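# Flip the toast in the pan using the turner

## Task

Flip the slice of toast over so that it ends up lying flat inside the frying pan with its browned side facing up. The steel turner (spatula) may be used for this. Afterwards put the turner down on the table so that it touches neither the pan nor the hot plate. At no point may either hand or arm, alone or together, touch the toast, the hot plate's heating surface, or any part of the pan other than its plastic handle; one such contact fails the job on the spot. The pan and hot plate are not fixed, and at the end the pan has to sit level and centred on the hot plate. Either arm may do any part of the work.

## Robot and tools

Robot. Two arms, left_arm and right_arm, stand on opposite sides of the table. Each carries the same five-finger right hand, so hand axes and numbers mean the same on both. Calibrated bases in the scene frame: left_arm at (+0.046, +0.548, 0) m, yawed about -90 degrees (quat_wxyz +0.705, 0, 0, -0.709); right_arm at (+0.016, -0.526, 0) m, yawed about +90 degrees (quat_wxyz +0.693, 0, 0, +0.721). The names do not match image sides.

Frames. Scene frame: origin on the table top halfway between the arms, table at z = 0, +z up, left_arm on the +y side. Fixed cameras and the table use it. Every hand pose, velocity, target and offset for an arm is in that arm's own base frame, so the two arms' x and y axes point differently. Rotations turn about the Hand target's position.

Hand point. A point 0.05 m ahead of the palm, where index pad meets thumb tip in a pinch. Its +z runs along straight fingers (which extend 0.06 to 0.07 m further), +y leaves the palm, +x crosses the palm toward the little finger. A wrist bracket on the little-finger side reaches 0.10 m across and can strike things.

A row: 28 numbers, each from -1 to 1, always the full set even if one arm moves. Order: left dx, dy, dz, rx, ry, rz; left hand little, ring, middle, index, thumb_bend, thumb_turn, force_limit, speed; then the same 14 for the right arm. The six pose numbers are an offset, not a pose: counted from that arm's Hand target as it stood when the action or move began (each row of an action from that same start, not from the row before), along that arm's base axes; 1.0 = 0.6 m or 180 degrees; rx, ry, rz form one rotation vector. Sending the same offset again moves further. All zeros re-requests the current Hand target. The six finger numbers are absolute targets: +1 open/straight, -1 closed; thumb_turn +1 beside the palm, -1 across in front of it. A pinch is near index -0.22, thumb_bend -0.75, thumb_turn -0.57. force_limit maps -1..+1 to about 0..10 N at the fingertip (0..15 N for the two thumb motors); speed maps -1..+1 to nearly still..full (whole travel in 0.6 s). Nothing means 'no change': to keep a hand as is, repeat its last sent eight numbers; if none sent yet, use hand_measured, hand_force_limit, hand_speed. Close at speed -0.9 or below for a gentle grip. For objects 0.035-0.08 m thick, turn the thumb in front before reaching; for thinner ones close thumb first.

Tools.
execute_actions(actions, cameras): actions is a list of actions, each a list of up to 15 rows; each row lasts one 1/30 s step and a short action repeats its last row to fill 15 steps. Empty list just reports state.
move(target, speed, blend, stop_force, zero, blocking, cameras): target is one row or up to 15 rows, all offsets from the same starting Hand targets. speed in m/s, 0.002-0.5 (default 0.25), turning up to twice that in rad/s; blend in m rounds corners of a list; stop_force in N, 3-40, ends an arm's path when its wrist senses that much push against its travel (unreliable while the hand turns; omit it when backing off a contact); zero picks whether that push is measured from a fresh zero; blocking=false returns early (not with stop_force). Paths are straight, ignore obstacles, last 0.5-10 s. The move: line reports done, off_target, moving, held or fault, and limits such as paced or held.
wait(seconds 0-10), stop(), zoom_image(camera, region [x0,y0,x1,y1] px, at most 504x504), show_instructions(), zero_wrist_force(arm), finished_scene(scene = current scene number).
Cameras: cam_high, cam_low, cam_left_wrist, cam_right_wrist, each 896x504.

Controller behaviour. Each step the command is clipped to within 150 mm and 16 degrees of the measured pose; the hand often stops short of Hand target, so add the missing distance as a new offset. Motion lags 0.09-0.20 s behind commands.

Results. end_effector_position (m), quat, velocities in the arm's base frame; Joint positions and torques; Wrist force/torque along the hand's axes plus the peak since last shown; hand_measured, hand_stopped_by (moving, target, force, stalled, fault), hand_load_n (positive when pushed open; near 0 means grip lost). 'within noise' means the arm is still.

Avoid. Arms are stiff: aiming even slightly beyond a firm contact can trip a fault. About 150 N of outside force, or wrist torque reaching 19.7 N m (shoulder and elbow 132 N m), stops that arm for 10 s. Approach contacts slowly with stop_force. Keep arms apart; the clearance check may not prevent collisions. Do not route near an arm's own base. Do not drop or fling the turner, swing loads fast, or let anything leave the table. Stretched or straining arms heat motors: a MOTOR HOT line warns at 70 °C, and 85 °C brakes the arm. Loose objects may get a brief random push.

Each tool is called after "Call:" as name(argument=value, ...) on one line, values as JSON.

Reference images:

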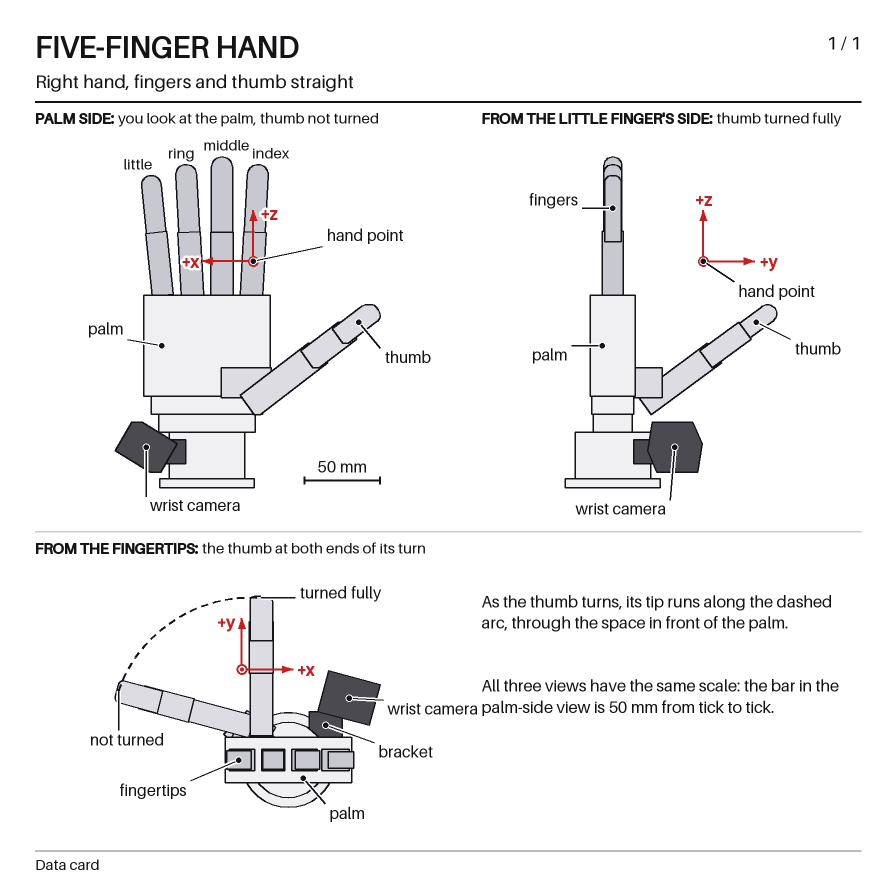

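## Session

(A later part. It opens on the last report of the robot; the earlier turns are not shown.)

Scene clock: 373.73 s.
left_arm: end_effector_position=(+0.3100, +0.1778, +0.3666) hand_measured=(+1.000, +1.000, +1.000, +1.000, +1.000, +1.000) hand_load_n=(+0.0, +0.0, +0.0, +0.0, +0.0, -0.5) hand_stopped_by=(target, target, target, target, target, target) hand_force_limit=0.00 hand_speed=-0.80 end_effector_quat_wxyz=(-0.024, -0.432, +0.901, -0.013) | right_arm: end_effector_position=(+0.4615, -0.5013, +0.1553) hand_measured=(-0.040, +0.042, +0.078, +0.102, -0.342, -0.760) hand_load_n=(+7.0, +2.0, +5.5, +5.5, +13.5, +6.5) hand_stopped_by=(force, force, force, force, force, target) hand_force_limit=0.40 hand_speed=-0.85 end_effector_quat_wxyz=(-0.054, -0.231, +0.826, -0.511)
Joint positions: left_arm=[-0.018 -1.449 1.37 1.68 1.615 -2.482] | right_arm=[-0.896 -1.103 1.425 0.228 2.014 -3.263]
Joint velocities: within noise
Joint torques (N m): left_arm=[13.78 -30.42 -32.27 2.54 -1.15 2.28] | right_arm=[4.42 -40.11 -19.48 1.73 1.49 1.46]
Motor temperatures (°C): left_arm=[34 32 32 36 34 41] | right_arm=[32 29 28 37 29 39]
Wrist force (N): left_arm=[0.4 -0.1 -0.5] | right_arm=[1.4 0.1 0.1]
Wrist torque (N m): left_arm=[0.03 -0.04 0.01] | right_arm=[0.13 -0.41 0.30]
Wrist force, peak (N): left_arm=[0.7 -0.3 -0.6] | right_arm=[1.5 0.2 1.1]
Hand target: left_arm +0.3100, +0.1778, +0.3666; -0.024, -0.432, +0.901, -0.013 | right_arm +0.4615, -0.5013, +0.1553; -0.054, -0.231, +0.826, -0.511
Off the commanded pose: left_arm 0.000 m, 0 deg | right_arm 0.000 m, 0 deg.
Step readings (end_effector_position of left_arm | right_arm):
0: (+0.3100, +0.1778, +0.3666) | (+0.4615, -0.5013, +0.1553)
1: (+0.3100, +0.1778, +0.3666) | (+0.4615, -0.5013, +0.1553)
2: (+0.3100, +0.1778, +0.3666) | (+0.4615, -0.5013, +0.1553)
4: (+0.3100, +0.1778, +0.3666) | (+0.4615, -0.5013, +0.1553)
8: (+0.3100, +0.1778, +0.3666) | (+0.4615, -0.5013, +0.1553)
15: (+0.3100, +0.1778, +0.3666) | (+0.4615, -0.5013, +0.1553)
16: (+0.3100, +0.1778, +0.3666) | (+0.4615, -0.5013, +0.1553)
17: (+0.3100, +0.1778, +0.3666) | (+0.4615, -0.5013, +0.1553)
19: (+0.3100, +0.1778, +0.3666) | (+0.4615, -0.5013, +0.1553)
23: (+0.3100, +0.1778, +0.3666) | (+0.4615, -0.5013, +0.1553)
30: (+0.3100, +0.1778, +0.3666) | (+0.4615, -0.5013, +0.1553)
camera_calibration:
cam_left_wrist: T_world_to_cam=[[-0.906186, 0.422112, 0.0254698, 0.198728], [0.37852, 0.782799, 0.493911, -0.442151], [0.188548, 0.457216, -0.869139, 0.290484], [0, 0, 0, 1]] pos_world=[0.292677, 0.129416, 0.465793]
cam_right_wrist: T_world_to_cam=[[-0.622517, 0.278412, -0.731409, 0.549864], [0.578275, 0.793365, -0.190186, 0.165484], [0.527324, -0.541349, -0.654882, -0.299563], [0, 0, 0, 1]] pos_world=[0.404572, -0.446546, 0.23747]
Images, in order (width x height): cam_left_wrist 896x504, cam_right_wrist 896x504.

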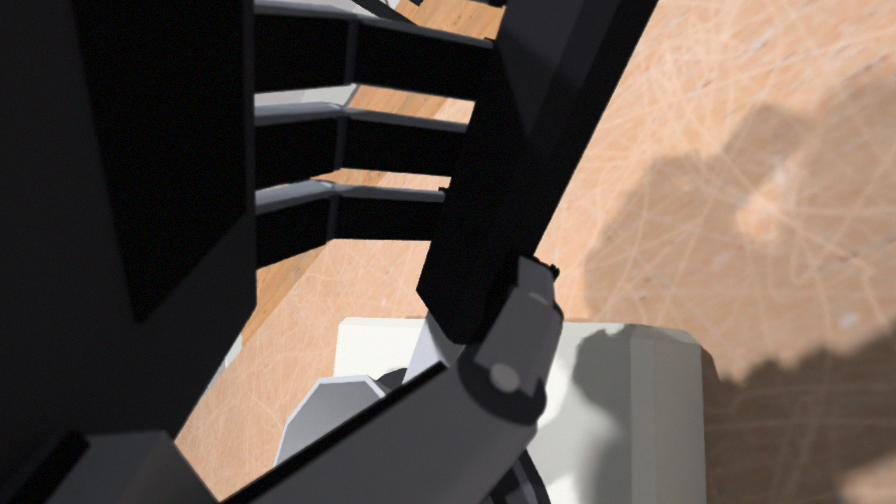

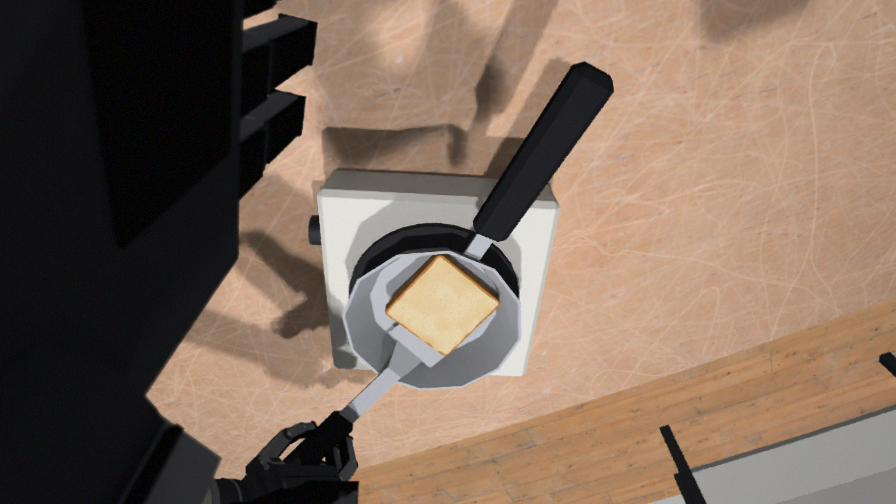

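Call:
move(target=[0,0,0,0,0,0,1,1,1,1,1,1,0,-0.8,0,0,0.075,0.0154,-0.0417,0,-0.2,-0.15,-0.12,-0.1,-0.6,-0.76,0.4,-0.85], speed=0.05, cameras=["cam_right_wrist","cam_low"])

Call:
zoom_image(camera="cam_right_wrist", region=[230, 230, 560, 504])

Call:
zoom_image(camera="cam_low", region=[360, 170, 500, 290])

Scene clock: 377.57 s.
left_arm: end_effector_position=(+0.3100, +0.1778, +0.3666) hand_measured=(+1.000, +1.000, +1.000, +1.000, +1.000, +1.000) hand_load_n=(-0.5, +0.0, +0.0, +0.0, +0.0, +0.0) hand_stopped_by=(target, target, target, target, target, target) hand_force_limit=0.00 hand_speed=-0.80 end_effector_quat_wxyz=(-0.024, -0.432, +0.901, -0.013) | right_arm: end_effector_position=(+0.4614, -0.5014, +0.2005) hand_measured=(-0.040, +0.040, +0.078, +0.102, -0.342, -0.760) hand_load_n=(+3.5, +0.5, +4.5, +7.0, +14.0, +7.5) hand_stopped_by=(force, force, force, force, force, target) hand_force_limit=0.40 hand_speed=-0.85 end_effector_quat_wxyz=(+0.006, -0.198, +0.840, -0.505) end_effector_velocity=(+0.000, -0.001, -0.002) end_effector_angular_velocity=(-0.004, +0.006, +0.000)
Joint positions: left_arm=[-0.018 -1.449 1.37 1.68 1.615 -2.482] | right_arm=[-0.943 -1.166 1.391 0.32 1.904 -3.166]
Joint velocities: left_arm=[within noise] | right_arm=[0.002 0.003 0.001 -0.006 0.005 -0.006]
Joint torques (N m): left_arm=[11.93 -29.52 -31.43 2.54 -1.27 2.49] | right_arm=[7.81 -38.55 -22.06 -1.55 1.67 -1.64]
Motor temperatures (°C): left_arm=[34 32 32 36 34 41] | right_arm=[32 29 28 37 29 39]
Wrist force (N): left_arm=[0.3 -0.2 -0.6] | right_arm=[0.8 1.4 1.4]
Wrist torque (N m): left_arm=[0.02 -0.03 0.01] | right_arm=[0.12 -0.04 0.01]
Wrist force, peak (N): left_arm=[0.7 -0.6 -0.4] | right_arm=[0.8 1.7 1.7]
Hand target: left_arm +0.3100, +0.1778, +0.3666; -0.024, -0.432, +0.901, -0.013 | right_arm +0.4615, -0.5013, +0.2003; +0.005, -0.198, +0.840, -0.505
Off the commanded pose: left_arm 0.000 m, 0 deg | right_arm 0.000 m, 0 deg.
move: done
camera_calibration:
cam_right_wrist: T_world_to_cam=[[-0.522105, 0.315482, -0.792387, 0.567409], [0.595845, 0.799662, -0.074224, 0.145951], [0.610226, -0.510892, -0.605486, -0.302866], [0, 0, 0, 1]] pos_world=[0.3941, -0.450451, 0.277059]
Images, in order (width x height): cam_low 896x504, cam_right_wrist 896x504.

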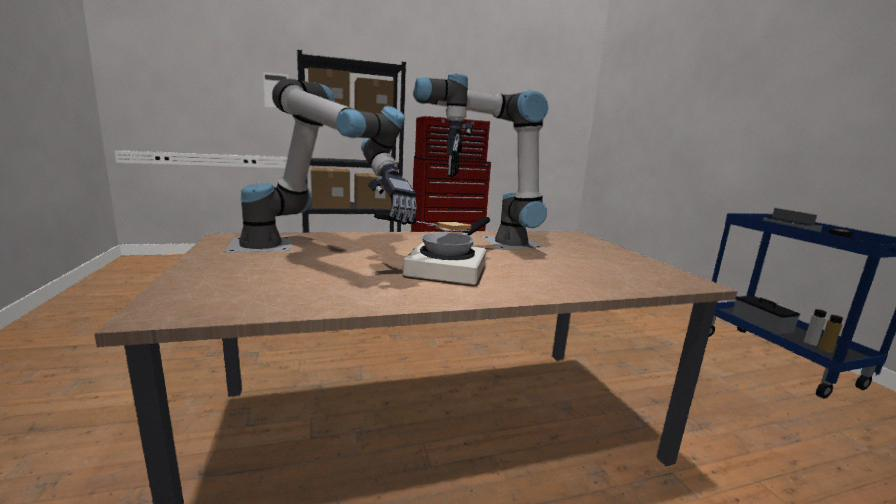

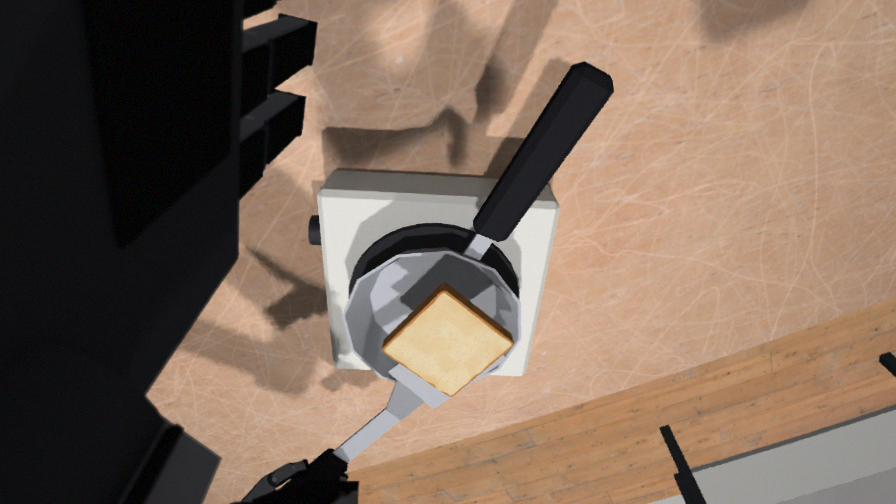

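Scaled by 1.527 from the camera's 896x504 image, which has a finer 1280x720 frame.

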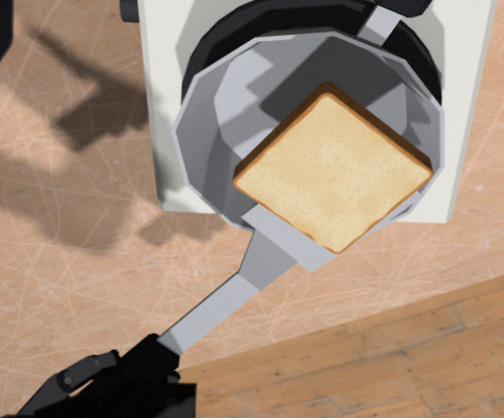

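Scaled by 3.600 from the camera's 896x504 image, which has a finer 1280x720 frame.

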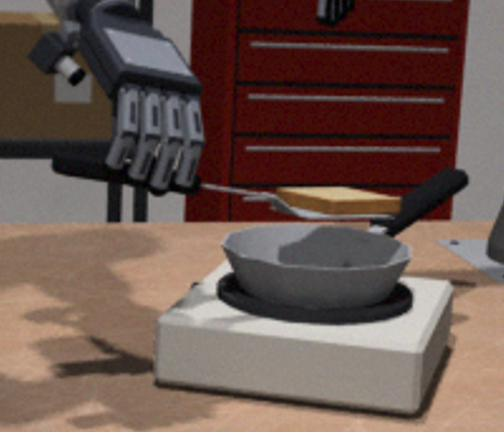

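Call:
move(target=[0,-0.08,0.3,0,0,0,1,1,1,1,1,1,0,-0.8,0,0,0,0,0,0,-0.2,-0.15,-0.12,-0.1,-0.6,-0.76,0.4,-0.85], speed=0.2, cameras=["cam_right_wrist","cam_left_wrist","cam_low"])

Call:
zoom_image(camera="cam_right_wrist", region=[260, 200, 560, 420])

Call:
zoom_image(camera="cam_low", region=[360, 200, 500, 290])

Scene clock: 397.63 s.
left_arm: end_effector_position=(+0.3100, +0.1298, +0.5465) hand_measured=(+1.000, +1.000, +1.000, +1.000, +1.000, +1.000) hand_load_n=(+0.0, +0.0, +0.0, +0.0, +0.0, +0.0) hand_stopped_by=(target, target, target, target, target, target) hand_force_limit=0.00 hand_speed=-0.80 end_effector_quat_wxyz=(-0.024, -0.432, +0.901, -0.013) | right_arm: end_effector_position=(+0.4615, -0.5013, +0.2003) hand_measured=(-0.040, +0.040, +0.078, +0.102, -0.342, -0.760) hand_load_n=(+3.5, +0.5, +4.5, +6.5, +14.0, +7.5) hand_stopped_by=(force, force, force, force, force, target) hand_force_limit=0.40 hand_speed=-0.85 end_effector_quat_wxyz=(+0.005, -0.198, +0.840, -0.505)
Joint positions: left_arm=[-0.161 -1.323 0.723 2.194 1.619 -2.625] | right_arm=[-0.943 -1.166 1.391 0.32 1.904 -3.166]
Joint velocities: within noise
Joint torques (N m): left_arm=[2.56 -26.41 -30.75 5.36 -1.06 1.17] | right_arm=[9.4 -39.05 -21.82 -1.66 1.64 -1.62]
Motor temperatures (°C): left_arm=[34 32 32 36 34 41] | right_arm=[32 29 28 37 29 39]
Wrist force (N): left_arm=[0.0 -0.5 -0.4] | right_arm=[0.9 1.1 1.4]
Wrist torque (N m): left_arm=[-0.05 0.01 -0.03] | right_arm=[0.08 -0.04 0.01]
Wrist force, peak (N): left_arm=[0.5 -0.1 -1.8] | right_arm=[1.0 1.3 1.5]
Hand target: left_arm +0.3100, +0.1298, +0.5466; -0.024, -0.432, +0.901, -0.013 | right_arm +0.4615, -0.5013, +0.2003; +0.005, -0.198, +0.840, -0.505
Off the commanded pose: left_arm 0.000 m, 0 deg | right_arm 0.000 m, 0 deg.
move: done
camera_calibration:
cam_left_wrist: T_world_to_cam=[[-0.906163, 0.422165, 0.0254029, 0.214479], [0.378558, 0.782847, 0.493805, -0.493386], [0.188581, 0.457085, -0.869201, 0.468848], [0, 0, 0, 1]] pos_world=[0.292712, 0.0813977, 0.645712]
cam_right_wrist: T_world_to_cam=[[-0.52256, 0.315331, -0.792147, 0.567321], [0.595644, 0.79978, -0.0745625, 0.146082], [0.610032, -0.510801, -0.605759, -0.302787], [0, 0, 0, 1]] pos_world=[0.394156, -0.450392, 0.276878]
Images, in order (width x height): cam_low 896x504, cam_left_wrist 896x504, cam_right_wrist 896x504.

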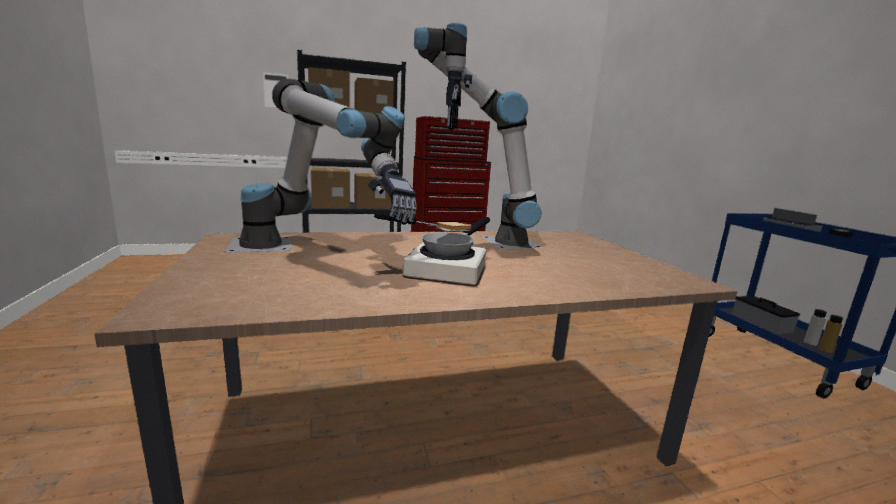

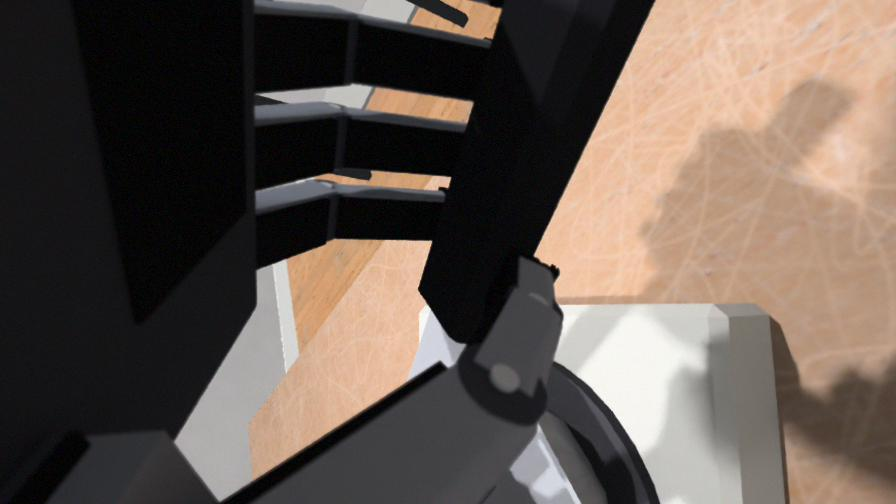

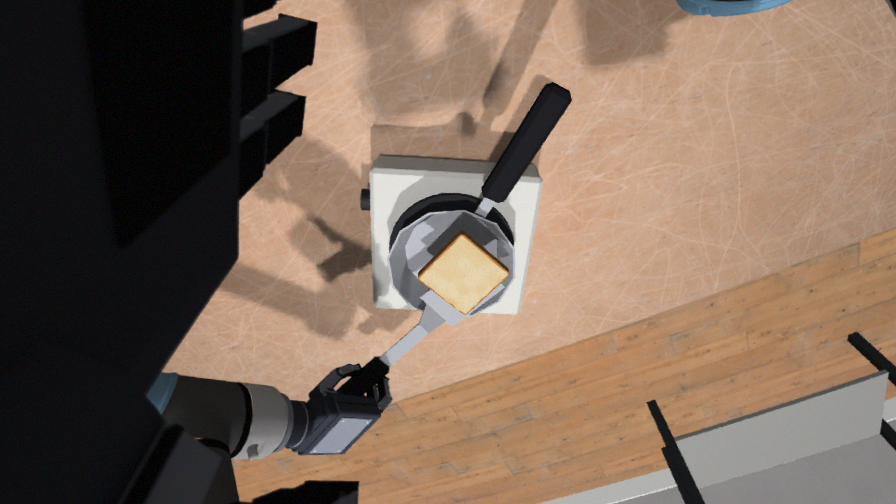

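Scaled by 1.680 from the camera's 896x504 image, which has a finer 1280x720 frame.

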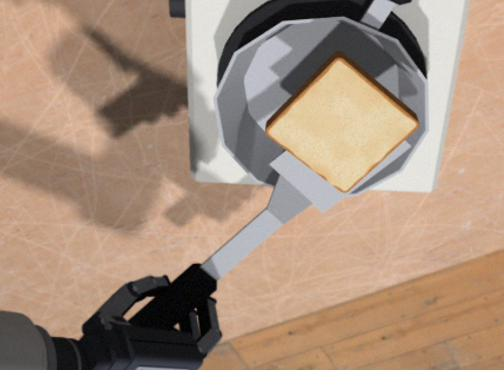

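Scaled by 3.600 from the camera's 896x504 image, which has a finer 1280x720 frame.

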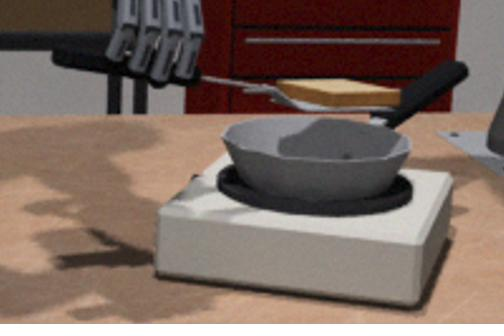

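Call:
move(target=[0,0,0,0,0,0,1,1,1,1,1,1,0,-0.8,0.0923,-0.1137,0.01,0,0,0.1667,-0.2,-0.15,-0.12,-0.1,-0.6,-0.76,0.4,-0.85], speed=0.06, cameras=["cam_right_wrist","cam_low"])

Call:
zoom_image(camera="cam_right_wrist", region=[300, 160, 600, 380])

Call:
zoom_image(camera="cam_low", region=[360, 200, 500, 290])

Scene clock: 416.87 s.
left_arm: end_effector_position=(+0.3100, +0.1298, +0.5466) hand_measured=(+1.000, +1.000, +1.000, +1.000, +1.000, +1.000) hand_load_n=(+0.0, +0.0, +0.0, +0.0, +0.0, +0.0) hand_stopped_by=(target, target, target, target, target, target) hand_force_limit=0.00 hand_speed=-0.80 end_effector_quat_wxyz=(-0.024, -0.432, +0.901, -0.013) | right_arm: end_effector_position=(+0.5167, -0.5696, +0.2063) hand_measured=(-0.040, +0.040, +0.078, +0.102, -0.342, -0.760) hand_load_n=(+0.0, +0.0, +5.5, +5.5, +8.0, +1.0) hand_stopped_by=(force, force, force, force, force, target) hand_force_limit=0.40 hand_speed=-0.85 end_effector_quat_wxyz=(+0.136, -0.409, +0.760, -0.486) end_effector_velocity=(+0.000, +0.000, +0.000) end_effector_angular_velocity=(+0.000, -0.001, -0.005)
Joint positions: left_arm=[-0.161 -1.323 0.723 2.195 1.619 -2.625] | right_arm=[-1.103 -0.999 1.121 0.41 1.312 -3.512]
Joint velocities: left_arm=[within noise] | right_arm=[0.001 -0.002 0.005 -0.004 0.005 0.005]
Joint torques (N m): left_arm=[-11.02 -29.83 -17.65 3.22 -1.26 -2.34] | right_arm=[7.36 -59.79 -19.15 -1.71 0.99 1.78]
Motor temperatures (°C): left_arm=[34 32 32 36 34 41] | right_arm=[32 29 28 37 29 39]
Wrist force (N): left_arm=[0.0 -0.1 -0.3] | right_arm=[0.7 0.7 1.7]
Wrist torque (N m): left_arm=[0.01 0.01 -0.02] | right_arm=[0.12 -0.09 0.18]
Wrist force, peak (N): left_arm=[0.5 -0.4 -0.5] | right_arm=[1.6 1.0 1.5]
Hand target: left_arm +0.3100, +0.1298, +0.5466; -0.024, -0.432, +0.901, -0.013 | right_arm +0.5168, -0.5695, +0.2063; +0.136, -0.409, +0.760, -0.486
Off the commanded pose: left_arm 0.000 m, 0 deg | right_arm 0.000 m, 0 deg.
move: done
camera_calibration:
cam_right_wrist: T_world_to_cam=[[-0.610331, 0.0117935, -0.792058, 0.494948], [0.115896, 0.990459, -0.0745575, 0.524757], [0.783622, -0.137301, -0.605875, -0.244711], [0, 0, 0, 1]] pos_world=[0.433026, -0.559187, 0.282888]
Images, in order (width x height): cam_low 896x504, cam_right_wrist 896x504.

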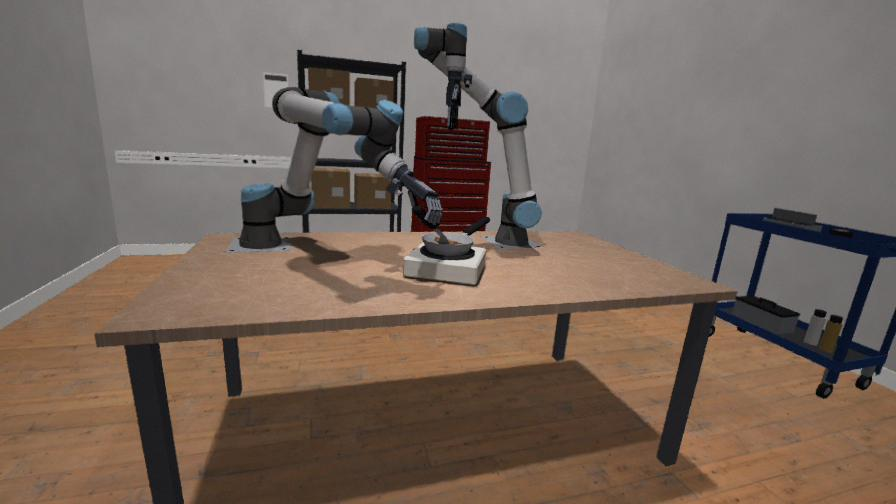

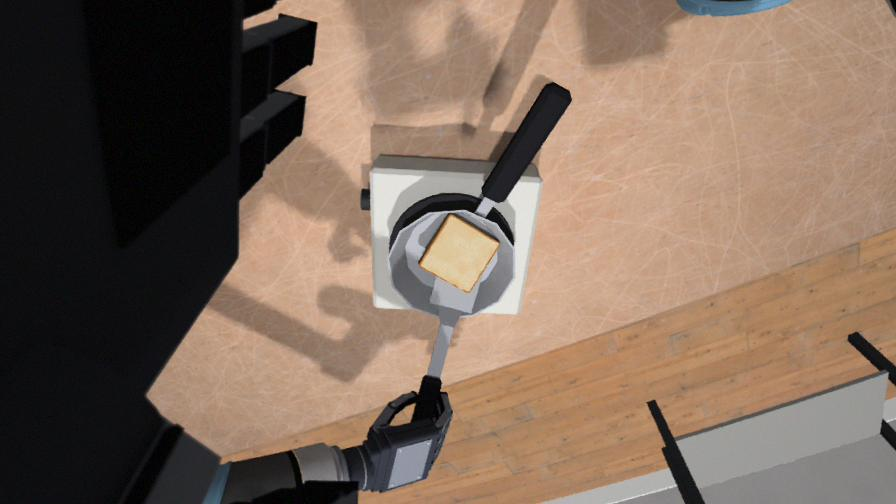

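Scaled by 1.680 from the camera's 896x504 image, which has a finer 1280x720 frame.

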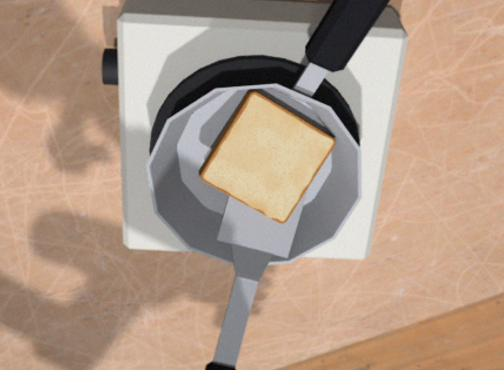

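Scaled by 3.600 from the camera's 896x504 image, which has a finer 1280x720 frame.

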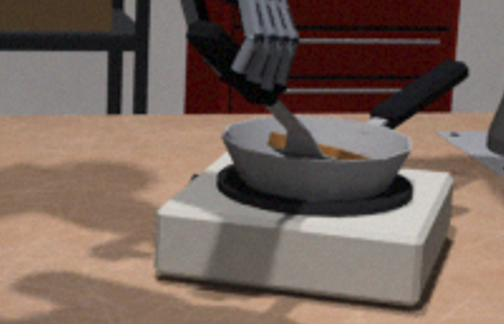

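Call:
zoom_image(camera="cam_low", region=[410, 210, 470, 260])

Call:
zoom_image(camera="cam_right_wrist", region=[380, 190, 530, 400])

Call:
wait(seconds=0.1, cameras=["cam_high","cam_left_wrist"])

Call:
zoom_image(camera="cam_high", region=[390, 230, 540, 380])

Scaled by 8.400 from the camera's 896x504 image, which has a finer 1280x720 frame.

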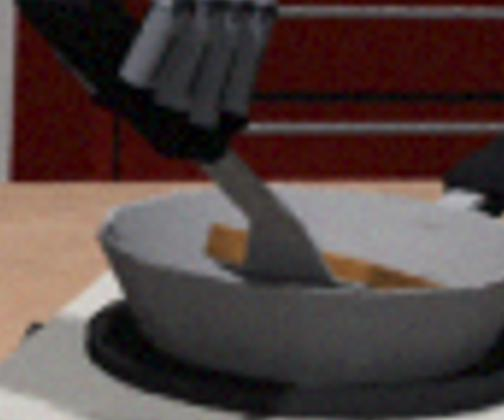

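Scaled by 2.400 from the camera's 896x504 image, which has a finer 1280x720 frame.

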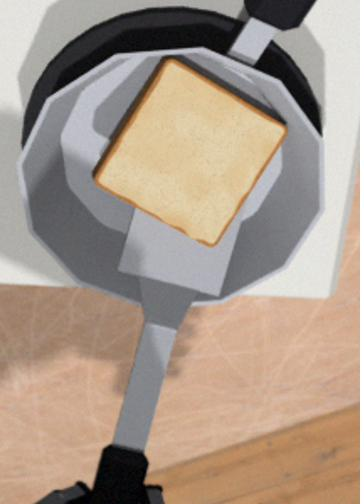

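Scene clock: 419.33 s.
left_arm: end_effector_position=(+0.3100, +0.1298, +0.5466) hand_measured=(+1.000, +1.000, +1.000, +1.000, +1.000, +1.000) hand_load_n=(+0.0, +0.0, +0.0, +0.0, +0.0, +0.0) hand_stopped_by=(target, target, target, target, target, target) hand_force_limit=0.00 hand_speed=-0.80 end_effector_quat_wxyz=(-0.024, -0.432, +0.901, -0.013) | right_arm: end_effector_position=(+0.5168, -0.5695, +0.2063) hand_measured=(-0.040, +0.040, +0.078, +0.102, -0.342, -0.760) hand_load_n=(+0.0, +0.0, +5.5, +5.5, +8.0, +0.5) hand_stopped_by=(force, force, force, force, force, target) hand_force_limit=0.40 hand_speed=-0.85 end_effector_quat_wxyz=(+0.136, -0.409, +0.760, -0.486)
Joint positions: left_arm=[-0.161 -1.323 0.723 2.195 1.619 -2.625] | right_arm=[-1.102 -0.999 1.122 0.409 1.312 -3.512]
Joint velocities: within noise
Joint torques (N m): left_arm=[-10.77 -32.63 -10.88 1.66 -1.27 -2.2] | right_arm=[9.17 -57.52 -20.71 -1.46 -1.71 1.85]
Motor temperatures (°C): left_arm=[34 32 32 36 34 41] | right_arm=[32 29 28 37 29 39]
Wrist force (N): left_arm=[0.2 0.0 -0.1] | right_arm=[1.0 0.5 1.9]
Wrist torque (N m): left_arm=[0.00 -0.04 0.00] | right_arm=[0.10 -0.08 0.17]
Wrist force, peak (N): left_arm=[0.6 -0.3 -0.5] | right_arm=[1.3 0.7 1.7]
Hand target: left_arm +0.3100, +0.1298, +0.5466; -0.024, -0.432, +0.901, -0.013 | right_arm +0.5168, -0.5695, +0.2063; +0.136, -0.409, +0.760, -0.486
Off the commanded pose: left_arm 0.000 m, 0 deg | right_arm 0.000 m, 0 deg.
wait: 0.10 s; at rest from the start
camera_calibration:
cam_left_wrist: T_world_to_cam=[[-0.906186, 0.422112, 0.0254697, 0.214405], [0.378519, 0.782799, 0.493911, -0.49348], [0.188548, 0.457216, -0.869139, 0.468875], [0, 0, 0, 1]] pos_world=[0.292677, 0.0814157, 0.645793]
Images, in order (width x height): cam_high 896x504, cam_left_wrist 896x504.

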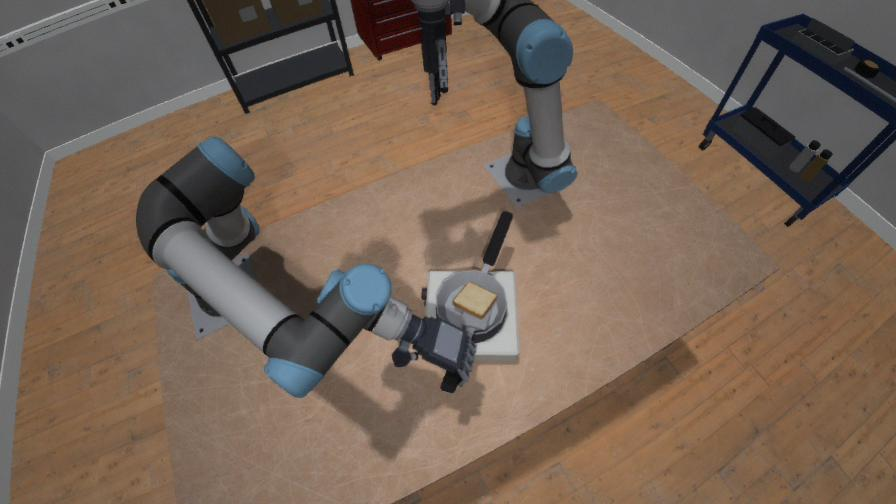

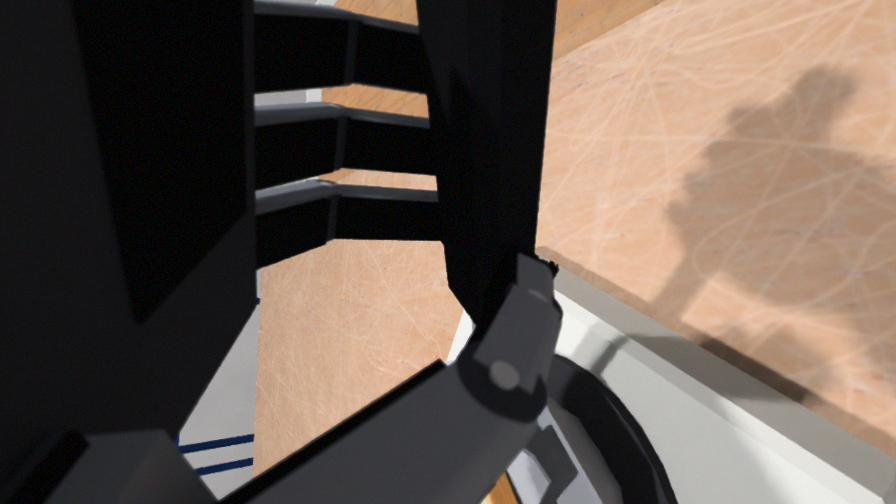

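Scaled by 3.360 from the camera's 896x504 image, which has a finer 1280x720 frame.

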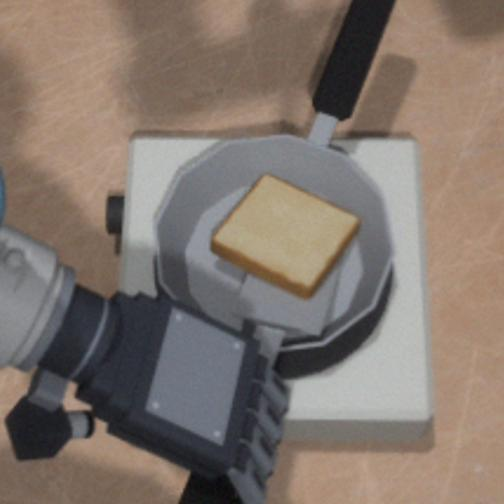

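Call:
move(target=[0,0,0,0,0,0,1,1,1,1,1,1,0,-0.8,0.0128,0.0132,-0.07,0,0,0,-0.2,-0.15,-0.12,-0.1,-0.6,-0.76,0.4,-0.85], speed=0.03, stop_force=4, cameras=["cam_right_wrist","cam_left_wrist","cam_low"])

Call:
zoom_image(camera="cam_right_wrist", region=[380, 190, 530, 400])

Call:
zoom_image(camera="cam_low", region=[390, 190, 490, 290])

Scene clock: 437.97 s.
left_arm: end_effector_position=(+0.3100, +0.1298, +0.5466) hand_measured=(+1.000, +1.000, +1.000, +1.000, +1.000, +1.000) hand_load_n=(+0.0, +0.0, +0.0, +0.0, +0.0, +0.0) hand_stopped_by=(target, target, target, target, target, target) hand_force_limit=0.00 hand_speed=-0.80 end_effector_quat_wxyz=(-0.024, -0.432, +0.901, -0.013) | right_arm: end_effector_position=(+0.5245, -0.5616, +0.1643) hand_measured=(-0.040, +0.040, +0.078, +0.102, -0.342, -0.760) hand_load_n=(+5.0, +0.0, +3.5, +7.0, +11.5, +1.0) hand_stopped_by=(force, force, force, force, force, target) hand_force_limit=0.40 hand_speed=-0.85 end_effector_quat_wxyz=(+0.136, -0.409, +0.760, -0.486)
Joint positions: left_arm=[-0.161 -1.323 0.723 2.195 1.619 -2.625] | right_arm=[-1.084 -0.984 1.206 0.308 1.328 -3.502]
Joint velocities: within noise
Joint torques (N m): left_arm=[-9.9 -32.16 -9.12 1.4 -1.43 -2.33] | right_arm=[-6.16 -57.81 -35.79 1.65 -1.71 -1.57]
Motor temperatures (°C): left_arm=[34 32 32 36 34 41] | right_arm=[32 29 28 37 29 39]
Wrist force (N): left_arm=[0.5 -0.2 -0.3] | right_arm=[1.5 0.3 0.2]
Wrist torque (N m): left_arm=[0.00 -0.06 0.01] | right_arm=[0.18 -0.34 0.33]
Wrist force, peak (N): left_arm=[0.4 -0.4 -0.5] | right_arm=[5.0 -1.2 -1.1]
Hand target: left_arm +0.3100, +0.1298, +0.5466; -0.024, -0.432, +0.901, -0.013 | right_arm +0.5245, -0.5616, +0.1643; +0.136, -0.409, +0.760, -0.486
Off the commanded pose: left_arm 0.000 m, 0 deg | right_arm 0.000 m, 0 deg.
move: done
camera_calibration:
cam_left_wrist: T_world_to_cam=[[-0.906186, 0.422113, 0.02547, 0.214404], [0.37852, 0.782799, 0.493911, -0.49348], [0.188548, 0.457216, -0.869139, 0.468876], [0, 0, 0, 1]] pos_world=[0.292677, 0.0814157, 0.645793]
cam_right_wrist: T_world_to_cam=[[-0.610214, 0.0117306, -0.79215, 0.466258], [0.115838, 0.990465, -0.0745661, 0.512813], [0.783722, -0.137263, -0.605755, -0.275199], [0, 0, 0, 1]] pos_world=[0.440793, -0.551168, 0.240881]
Images, in order (width x height): cam_low 896x504, cam_left_wrist 896x504, cam_right_wrist 896x504.

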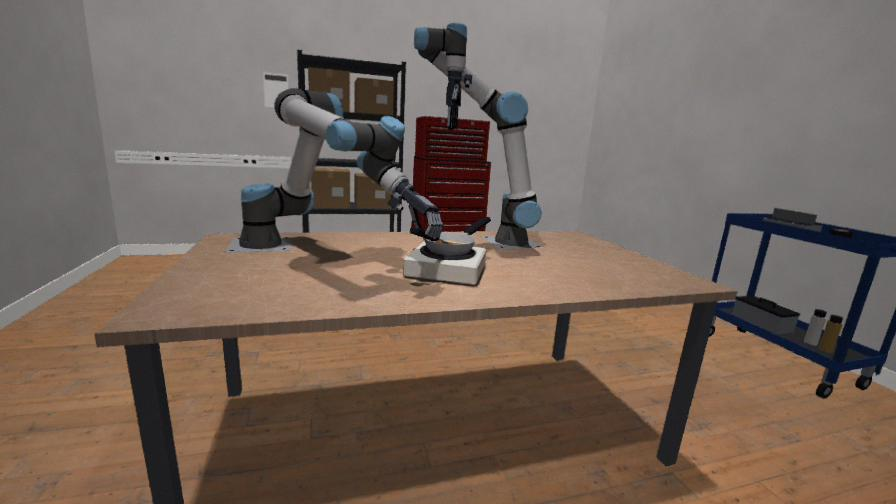

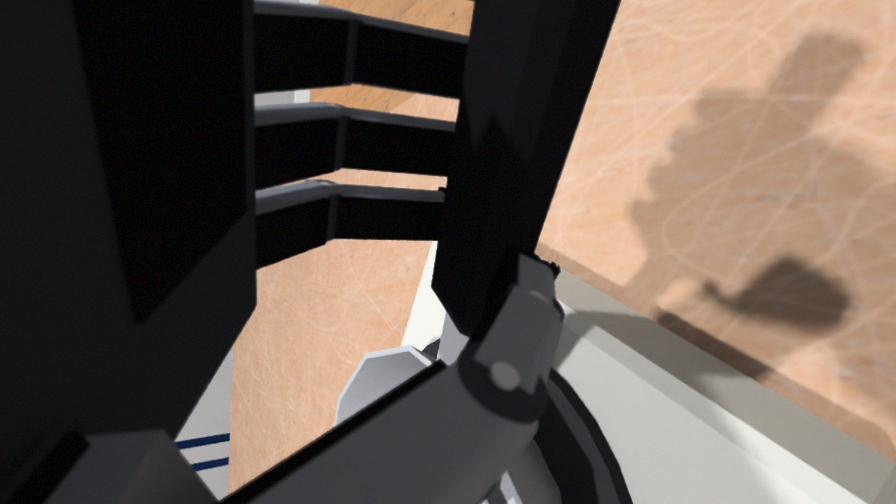

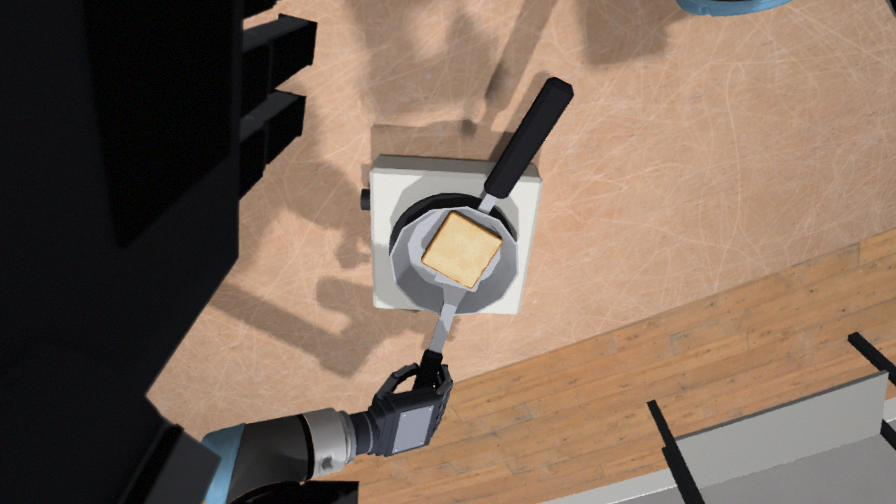

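Scaled by 2.400 from the camera's 896x504 image, which has a finer 1280x720 frame.

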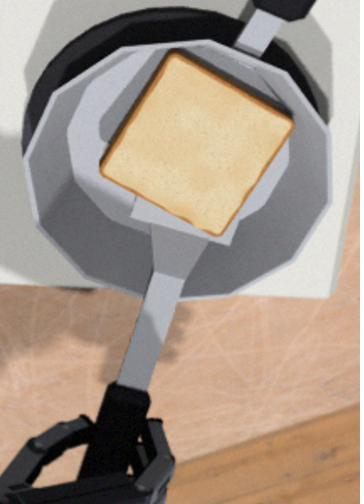

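Scaled by 5.040 from the camera's 896x504 image, which has a finer 1280x720 frame.

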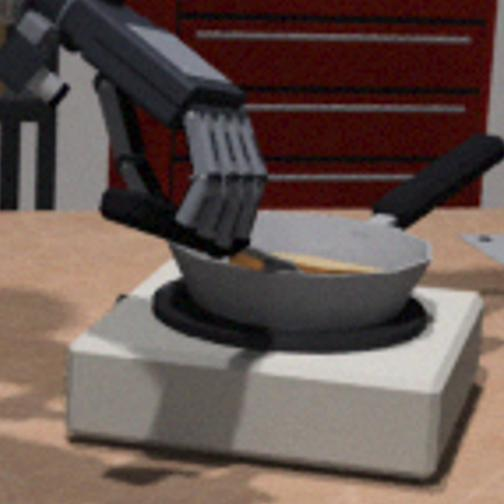

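Call:
execute_actions(actions=[[[0,0,0,0,0,0,1,1,1,1,1,1,0,-0.8,0,0,0,0,0,0,0.3,0.3,0.3,0.3,0,-0.85,0.4,-0.6]],[[0,0,0,0,0,0,1,1,1,1,1,1,0,-0.8,0,0,0,0,0,0,0.3,0.3,0.3,0.3,0,-0.85,0.4,-0.6]]], cameras=["cam_left_wrist","cam_right_wrist"])

Call:
zoom_image(camera="cam_right_wrist", region=[350, 190, 530, 500])

Scene clock: 443.00 s.
left_arm: end_effector_position=(+0.3100, +0.1298, +0.5466) hand_measured=(+1.000, +1.000, +1.000, +1.000, +1.000, +1.000) hand_load_n=(+0.0, +0.0, +0.0, +0.0, -0.5, +0.0) hand_stopped_by=(target, target, target, target, target, target) hand_force_limit=0.00 hand_speed=-0.80 end_effector_quat_wxyz=(-0.024, -0.432, +0.901, -0.013) | right_arm: end_effector_position=(+0.5245, -0.5616, +0.1643) hand_measured=(+0.300, +0.300, +0.300, +0.300, +0.000, -0.850) hand_load_n=(-0.5, +0.0, +0.0, +0.0, +0.0, +0.0) hand_stopped_by=(target, target, target, target, target, target) hand_force_limit=0.40 hand_speed=-0.60 end_effector_quat_wxyz=(+0.136, -0.409, +0.760, -0.486)
Joint positions: left_arm=[-0.161 -1.323 0.723 2.195 1.619 -2.625] | right_arm=[-1.084 -0.984 1.206 0.308 1.328 -3.502]
Joint velocities: within noise
Joint torques (N m): left_arm=[-11.49 -32.7 -8.39 1.4 -1.33 -2.15] | right_arm=[-5.36 -56.93 -31.2 1.52 -1.37 -1.58]
Motor temperatures (°C): left_arm=[34 32 32 36 34 41] | right_arm=[32 29 28 37 29 38]
Wrist force (N): left_arm=[0.4 -0.1 -0.4] | right_arm=[1.1 -0.5 0.9]
Wrist torque (N m): left_arm=[0.00 -0.04 0.01] | right_arm=[0.14 -0.16 0.25]
Wrist force, peak (N): left_arm=[0.4 -0.5 -0.6] | right_arm=[2.1 0.3 0.0]
Hand target: left_arm +0.3100, +0.1298, +0.5466; -0.024, -0.432, +0.901, -0.013 | right_arm +0.5245, -0.5616, +0.1643; +0.136, -0.409, +0.760, -0.486
Off the commanded pose: left_arm 0.000 m, 0 deg | right_arm 0.000 m, 0 deg.
Step readings (end_effector_position of left_arm | right_arm):
0: (+0.3100, +0.1298, +0.5466) | (+0.5245, -0.5616, +0.1643)
1: (+0.3100, +0.1298, +0.5466) | (+0.5245, -0.5616, +0.1643)
2: (+0.3100, +0.1298, +0.5466) | (+0.5245, -0.5616, +0.1643)
4: (+0.3100, +0.1298, +0.5466) | (+0.5245, -0.5616, +0.1643)
8: (+0.3100, +0.1298, +0.5466) | (+0.5245, -0.5616, +0.1643)
15: (+0.3100, +0.1298, +0.5466) | (+0.5245, -0.5616, +0.1643)
16: (+0.3100, +0.1298, +0.5466) | (+0.5245, -0.5616, +0.1643)
17: (+0.3100, +0.1298, +0.5466) | (+0.5245, -0.5616, +0.1643)
19: (+0.3100, +0.1298, +0.5466) | (+0.5245, -0.5616, +0.1643)
23: (+0.3100, +0.1298, +0.5466) | (+0.5245, -0.5616, +0.1643)
30: (+0.3100, +0.1298, +0.5466) | (+0.5245, -0.5616, +0.1643)
camera_calibration:
cam_left_wrist: T_world_to_cam=[[-0.906186, 0.422112, 0.02547, 0.214404], [0.378519, 0.782799, 0.493911, -0.49348], [0.188548, 0.457216, -0.869139, 0.468876], [0, 0, 0, 1]] pos_world=[0.292677, 0.0814157, 0.645793]
cam_right_wrist: T_world_to_cam=[[-0.610214, 0.0117358, -0.792149, 0.466258], [0.115848, 0.990464, -0.074567, 0.512813], [0.78372, -0.137271, -0.605755, -0.275199], [0, 0, 0, 1]] pos_world=[0.440788, -0.551172, 0.240882]
Images, in order (width x height): cam_left_wrist 896x504, cam_right_wrist 896x504.

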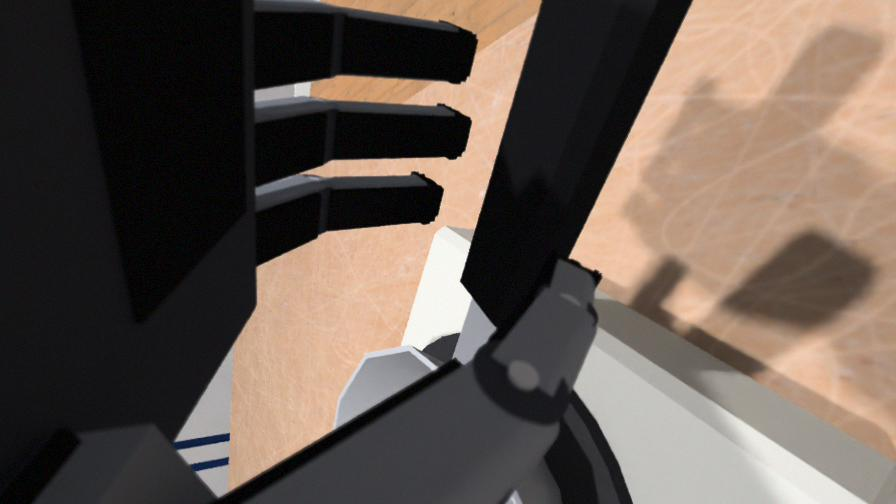

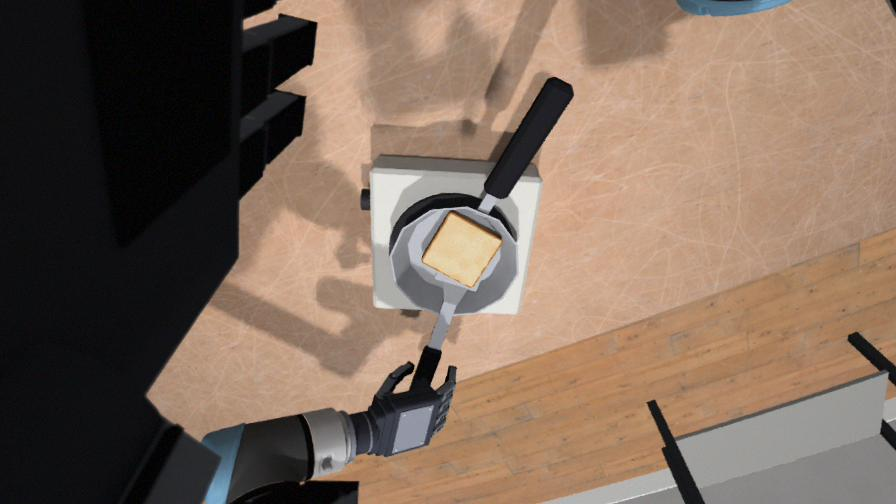

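Scaled by 1.626 from the camera's 896x504 image, which has a finer 1280x720 frame.

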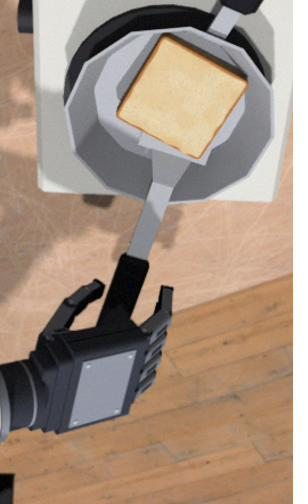

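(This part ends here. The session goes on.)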